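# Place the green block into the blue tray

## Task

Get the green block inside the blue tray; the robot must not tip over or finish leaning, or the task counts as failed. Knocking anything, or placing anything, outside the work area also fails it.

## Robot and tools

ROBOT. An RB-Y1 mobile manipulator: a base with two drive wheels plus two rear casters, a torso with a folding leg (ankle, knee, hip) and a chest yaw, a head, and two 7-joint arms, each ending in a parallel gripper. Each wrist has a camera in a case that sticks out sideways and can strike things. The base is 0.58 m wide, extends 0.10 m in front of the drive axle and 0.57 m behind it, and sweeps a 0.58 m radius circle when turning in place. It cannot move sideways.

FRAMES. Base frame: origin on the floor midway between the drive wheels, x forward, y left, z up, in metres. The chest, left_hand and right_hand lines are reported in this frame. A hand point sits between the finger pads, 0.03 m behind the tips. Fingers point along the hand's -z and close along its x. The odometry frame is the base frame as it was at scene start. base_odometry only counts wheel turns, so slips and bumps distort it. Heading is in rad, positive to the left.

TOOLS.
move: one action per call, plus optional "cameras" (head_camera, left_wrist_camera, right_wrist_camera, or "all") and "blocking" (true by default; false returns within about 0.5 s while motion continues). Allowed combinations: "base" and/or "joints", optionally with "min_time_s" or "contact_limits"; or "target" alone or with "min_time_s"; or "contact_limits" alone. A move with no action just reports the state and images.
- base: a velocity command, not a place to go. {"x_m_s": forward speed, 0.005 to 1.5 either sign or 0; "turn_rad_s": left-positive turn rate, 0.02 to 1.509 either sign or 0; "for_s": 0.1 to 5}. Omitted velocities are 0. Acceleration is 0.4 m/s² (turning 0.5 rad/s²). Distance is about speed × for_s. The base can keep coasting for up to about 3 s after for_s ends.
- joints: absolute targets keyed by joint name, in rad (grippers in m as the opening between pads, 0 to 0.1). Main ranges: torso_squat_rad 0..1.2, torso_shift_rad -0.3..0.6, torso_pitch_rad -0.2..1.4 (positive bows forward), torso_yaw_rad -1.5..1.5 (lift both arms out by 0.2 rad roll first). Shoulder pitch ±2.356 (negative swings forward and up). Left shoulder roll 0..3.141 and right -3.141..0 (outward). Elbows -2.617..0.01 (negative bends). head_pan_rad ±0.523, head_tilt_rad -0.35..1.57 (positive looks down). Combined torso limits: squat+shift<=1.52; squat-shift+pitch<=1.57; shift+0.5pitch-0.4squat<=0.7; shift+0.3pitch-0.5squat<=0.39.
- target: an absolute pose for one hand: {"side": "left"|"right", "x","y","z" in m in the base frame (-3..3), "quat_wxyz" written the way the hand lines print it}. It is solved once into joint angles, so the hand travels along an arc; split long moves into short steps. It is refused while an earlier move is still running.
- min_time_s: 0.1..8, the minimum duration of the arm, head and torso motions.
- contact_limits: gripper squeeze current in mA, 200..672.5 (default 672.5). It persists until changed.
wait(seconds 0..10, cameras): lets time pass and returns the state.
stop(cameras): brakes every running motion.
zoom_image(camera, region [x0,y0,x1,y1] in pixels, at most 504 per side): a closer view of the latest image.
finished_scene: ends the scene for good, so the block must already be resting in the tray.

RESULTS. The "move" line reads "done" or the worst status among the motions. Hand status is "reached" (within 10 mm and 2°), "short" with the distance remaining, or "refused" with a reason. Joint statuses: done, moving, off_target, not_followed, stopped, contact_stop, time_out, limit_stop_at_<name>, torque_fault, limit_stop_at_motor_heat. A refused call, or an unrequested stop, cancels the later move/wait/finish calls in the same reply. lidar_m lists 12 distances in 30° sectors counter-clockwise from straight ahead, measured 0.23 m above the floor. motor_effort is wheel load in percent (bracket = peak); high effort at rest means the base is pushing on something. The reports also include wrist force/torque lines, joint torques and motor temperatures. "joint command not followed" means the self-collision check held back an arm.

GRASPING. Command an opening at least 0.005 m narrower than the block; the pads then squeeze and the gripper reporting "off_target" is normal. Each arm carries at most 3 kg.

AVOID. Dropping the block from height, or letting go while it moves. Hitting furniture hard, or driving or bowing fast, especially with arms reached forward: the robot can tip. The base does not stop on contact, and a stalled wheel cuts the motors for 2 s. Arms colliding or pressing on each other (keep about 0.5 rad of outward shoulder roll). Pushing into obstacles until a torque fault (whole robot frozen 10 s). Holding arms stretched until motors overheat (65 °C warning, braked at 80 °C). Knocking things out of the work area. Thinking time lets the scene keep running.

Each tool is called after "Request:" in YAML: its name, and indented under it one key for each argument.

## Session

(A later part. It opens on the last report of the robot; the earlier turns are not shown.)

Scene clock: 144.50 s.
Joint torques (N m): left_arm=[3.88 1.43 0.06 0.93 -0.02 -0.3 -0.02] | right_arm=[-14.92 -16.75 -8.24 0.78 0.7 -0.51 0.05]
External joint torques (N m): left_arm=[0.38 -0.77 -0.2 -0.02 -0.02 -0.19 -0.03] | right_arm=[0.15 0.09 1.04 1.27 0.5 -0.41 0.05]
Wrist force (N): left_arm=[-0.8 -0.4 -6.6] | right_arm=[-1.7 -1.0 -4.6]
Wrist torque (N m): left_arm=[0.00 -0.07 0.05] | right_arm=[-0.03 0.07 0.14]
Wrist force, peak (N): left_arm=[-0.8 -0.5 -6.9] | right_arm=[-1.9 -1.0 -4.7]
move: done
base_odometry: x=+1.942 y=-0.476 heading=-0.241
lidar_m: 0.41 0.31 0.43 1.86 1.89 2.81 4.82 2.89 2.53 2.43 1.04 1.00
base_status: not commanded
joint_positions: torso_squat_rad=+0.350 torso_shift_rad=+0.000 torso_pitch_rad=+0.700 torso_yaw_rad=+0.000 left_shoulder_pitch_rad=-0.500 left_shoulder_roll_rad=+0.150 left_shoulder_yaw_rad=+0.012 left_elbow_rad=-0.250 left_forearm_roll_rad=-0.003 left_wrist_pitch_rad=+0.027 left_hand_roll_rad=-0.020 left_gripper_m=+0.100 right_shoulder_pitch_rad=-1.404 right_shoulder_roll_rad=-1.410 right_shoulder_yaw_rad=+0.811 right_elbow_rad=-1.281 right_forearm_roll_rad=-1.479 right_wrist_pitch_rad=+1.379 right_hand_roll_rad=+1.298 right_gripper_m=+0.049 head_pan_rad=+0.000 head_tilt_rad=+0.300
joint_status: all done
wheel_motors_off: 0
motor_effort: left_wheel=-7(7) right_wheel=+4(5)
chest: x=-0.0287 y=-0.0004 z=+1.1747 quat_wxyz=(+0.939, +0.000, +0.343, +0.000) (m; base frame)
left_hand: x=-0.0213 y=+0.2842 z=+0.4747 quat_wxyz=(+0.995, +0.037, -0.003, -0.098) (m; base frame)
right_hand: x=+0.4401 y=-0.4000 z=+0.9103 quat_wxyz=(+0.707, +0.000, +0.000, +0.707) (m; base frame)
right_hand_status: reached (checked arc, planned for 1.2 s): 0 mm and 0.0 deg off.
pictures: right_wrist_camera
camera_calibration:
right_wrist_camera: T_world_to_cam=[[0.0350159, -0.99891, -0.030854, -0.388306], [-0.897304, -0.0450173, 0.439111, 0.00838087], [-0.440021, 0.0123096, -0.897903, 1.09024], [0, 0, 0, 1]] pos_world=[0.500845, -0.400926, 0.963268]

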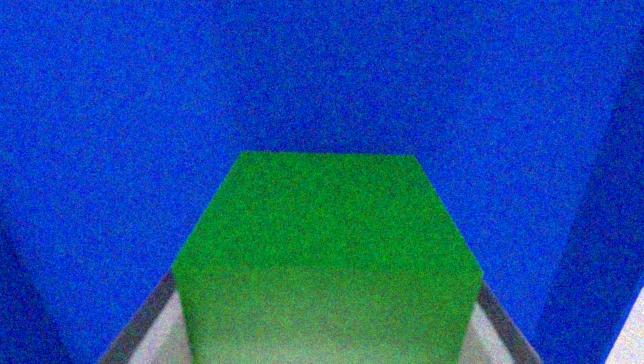

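Request:
move:
  target: {"side":"right","x":0.44,"y":-0.40,"z":0.906,"quat_wxyz":[0.7071,0,0,0.7071]}
  min_time_s: 0.8

Request:
move:
  joints: {"right_gripper_m":0.08}

Request:
move:
  target: {"side":"right","x":0.44,"y":-0.40,"z":1.02,"quat_wxyz":[0.7071,0,0,0.7071]}
  min_time_s: 1
  cameras: ["right_wrist_camera"]

Scene clock: 149.70 s.
Joint torques (N m): left_arm=[3.81 1.24 0.2 1 -0.03 -0.27 -0.05] | right_arm=[-14.93 -16.41 -8.46 0.76 0.83 -0.53 0.1]
External joint torques (N m): left_arm=[0.32 -0.96 -0.05 0.04 -0.03 -0.16 -0.05] | right_arm=[0.15 0.45 0.77 1.26 0.63 -0.43 0.1]
Wrist force (N): left_arm=[-0.6 -0.4 -6.7] | right_arm=[-2.0 -1.0 -4.6]
Wrist torque (N m): left_arm=[0.00 -0.05 0.04] | right_arm=[-0.04 0.05 0.14]
Wrist force, peak (N): left_arm=[-0.8 -0.5 -7.0] | right_arm=[-2.0 -1.0 -4.6]
move: done
base_odometry: x=+1.942 y=-0.476 heading=-0.241
lidar_m: 0.42 0.32 0.44 1.86 1.90 2.81 4.82 2.88 2.53 2.43 1.03 1.00
base_status: not commanded
joint_positions: torso_squat_rad=+0.350 torso_shift_rad=+0.000 torso_pitch_rad=+0.700 torso_yaw_rad=+0.000 left_shoulder_pitch_rad=-0.500 left_shoulder_roll_rad=+0.150 left_shoulder_yaw_rad=+0.012 left_elbow_rad=-0.250 left_forearm_roll_rad=-0.003 left_wrist_pitch_rad=+0.027 left_hand_roll_rad=-0.020 left_gripper_m=+0.100 right_shoulder_pitch_rad=-1.400 right_shoulder_roll_rad=-1.403 right_shoulder_yaw_rad=+0.814 right_elbow_rad=-1.274 right_forearm_roll_rad=-1.476 right_wrist_pitch_rad=+1.371 right_hand_roll_rad=+1.300 right_gripper_m=+0.049 head_pan_rad=+0.000 head_tilt_rad=+0.300
joint_status: all done
wheel_motors_off: 0
motor_effort: left_wheel=-6(7) right_wheel=+4(5)
chest: x=-0.0287 y=-0.0004 z=+1.1747 quat_wxyz=(+0.939, +0.000, +0.343, +0.000) (m; base frame)
left_hand: x=-0.0213 y=+0.2842 z=+0.4747 quat_wxyz=(+0.995, +0.037, -0.003, -0.098) (m; base frame)
right_hand: x=+0.4401 y=-0.4000 z=+0.9064 quat_wxyz=(+0.707, +0.000, +0.000, +0.707) (m; base frame)
right_hand_status: reached (checked arc, planned for 0.8 s): 0 mm and 0.0 deg off.
pictures: none

Scene clock: 150.53 s.
Joint torques (N m): left_arm=[3.89 1.14 0.36 0.87 -0.04 -0.28 -0.02] | right_arm=[-14.37 -16.26 -7.87 0.66 0.61 -0.48 0.14]
External joint torques (N m): left_arm=[0.4 -1.06 0.11 -0.08 -0.04 -0.17 -0.02] | right_arm=[0.72 0.6 1.36 1.16 0.41 -0.38 0.14]
Wrist force (N): left_arm=[-0.7 -0.5 -6.6] | right_arm=[-1.7 -0.9 -3.7]
Wrist torque (N m): left_arm=[0.02 -0.06 0.06] | right_arm=[-0.04 0.06 0.14]
Wrist force, peak (N): left_arm=[-0.7 -0.6 -6.9] | right_arm=[-1.7 -1.0 -4.4]
move: done
base_odometry: x=+1.942 y=-0.476 heading=-0.241
lidar_m: 0.42 0.32 0.43 1.86 1.89 2.81 4.82 2.86 2.52 2.43 1.03 1.01
base_status: not commanded
joint_positions: torso_squat_rad=+0.350 torso_shift_rad=+0.000 torso_pitch_rad=+0.700 torso_yaw_rad=+0.000 left_shoulder_pitch_rad=-0.500 left_shoulder_roll_rad=+0.150 left_shoulder_yaw_rad=+0.012 left_elbow_rad=-0.250 left_forearm_roll_rad=-0.003 left_wrist_pitch_rad=+0.027 left_hand_roll_rad=-0.020 left_gripper_m=+0.100 right_shoulder_pitch_rad=-1.400 right_shoulder_roll_rad=-1.403 right_shoulder_yaw_rad=+0.814 right_elbow_rad=-1.274 right_forearm_roll_rad=-1.476 right_wrist_pitch_rad=+1.371 right_hand_roll_rad=+1.300 right_gripper_m=+0.080 head_pan_rad=+0.000 head_tilt_rad=+0.300
joint_status: all done
wheel_motors_off: 0
motor_effort: left_wheel=-6(7) right_wheel=+4(6)
chest: x=-0.0287 y=-0.0004 z=+1.1747 quat_wxyz=(+0.939, +0.000, +0.343, +0.000) (m; base frame)
left_hand: x=-0.0213 y=+0.2842 z=+0.4747 quat_wxyz=(+0.995, +0.037, -0.003, -0.098) (m; base frame)
right_hand: x=+0.4401 y=-0.4000 z=+0.9064 quat_wxyz=(+0.707, +0.000, +0.000, +0.707) (m; base frame)
pictures: none

Scene clock: 151.87 s.
Joint torques (N m): left_arm=[3.96 1.28 0.36 1 -0.1 -0.25 0.03] | right_arm=[-16.95 -16.82 -10.57 -1.01 0.03 0.01 -0.39]
External joint torques (N m): left_arm=[0.46 -0.92 0.11 0.04 -0.1 -0.15 0.03] | right_arm=[-2.07 -1.45 -0.9 -0.77 -0.18 0.1 -0.39]
Wrist force (N): left_arm=[-0.9 -0.7 -6.7] | right_arm=[-1.9 -1.2 -4.0]
Wrist torque (N m): left_arm=[0.03 -0.07 0.04] | right_arm=[-0.05 0.12 0.28]
Wrist force, peak (N): left_arm=[-0.8 -0.6 -6.9] | right_arm=[-2.2 -1.1 -4.3]
move: done
base_odometry: x=+1.942 y=-0.476 heading=-0.241
lidar_m: 0.44 0.33 0.43 1.85 1.88 2.80 4.81 2.91 2.53 2.41 1.03 1.00
base_status: not commanded
joint_positions: torso_squat_rad=+0.350 torso_shift_rad=+0.000 torso_pitch_rad=+0.700 torso_yaw_rad=+0.000 left_shoulder_pitch_rad=-0.500 left_shoulder_roll_rad=+0.150 left_shoulder_yaw_rad=+0.012 left_elbow_rad=-0.250 left_forearm_roll_rad=-0.003 left_wrist_pitch_rad=+0.027 left_hand_roll_rad=-0.020 left_gripper_m=+0.100 right_shoulder_pitch_rad=-1.567 right_shoulder_roll_rad=-1.529 right_shoulder_yaw_rad=+0.740 right_elbow_rad=-1.350 right_forearm_roll_rad=-1.553 right_wrist_pitch_rad=+1.627 right_hand_roll_rad=+1.275 right_gripper_m=+0.080 head_pan_rad=+0.000 head_tilt_rad=+0.300
joint_status: all done
wheel_motors_off: 0
motor_effort: left_wheel=-7(7) right_wheel=+5(5)
chest: x=-0.0287 y=-0.0004 z=+1.1747 quat_wxyz=(+0.939, +0.000, +0.343, +0.000) (m; base frame)
left_hand: x=-0.0213 y=+0.2842 z=+0.4747 quat_wxyz=(+0.995, +0.037, -0.003, -0.098) (m; base frame)
right_hand: x=+0.4400 y=-0.4001 z=+1.0198 quat_wxyz=(+0.707, +0.000, +0.000, +0.707) (m; base frame)
right_hand_status: reached (checked arc, planned for 1.0 s): 0 mm and 0.0 deg off.
pictures: right_wrist_camera
camera_calibration:
right_wrist_camera: T_world_to_cam=[[0.0349412, -0.998916, -0.0307552, -0.385098], [-0.896873, -0.0449188, 0.44, -0.0408838], [-0.440905, 0.0122094, -0.897471, 1.18837], [0, 0, 0, 1]] pos_world=[0.500745, -0.401026, 1.07267]

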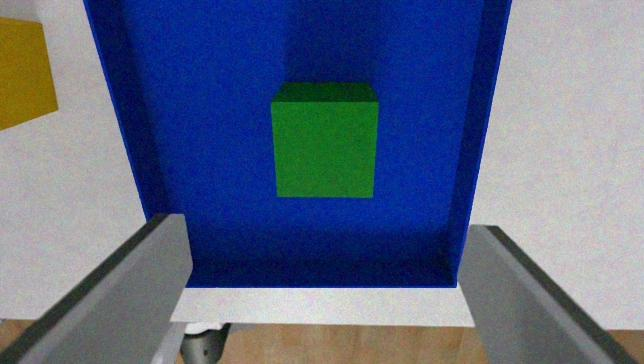

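Block is in the tray.

Request:
finished_scene:

The scene is finished: the task was done.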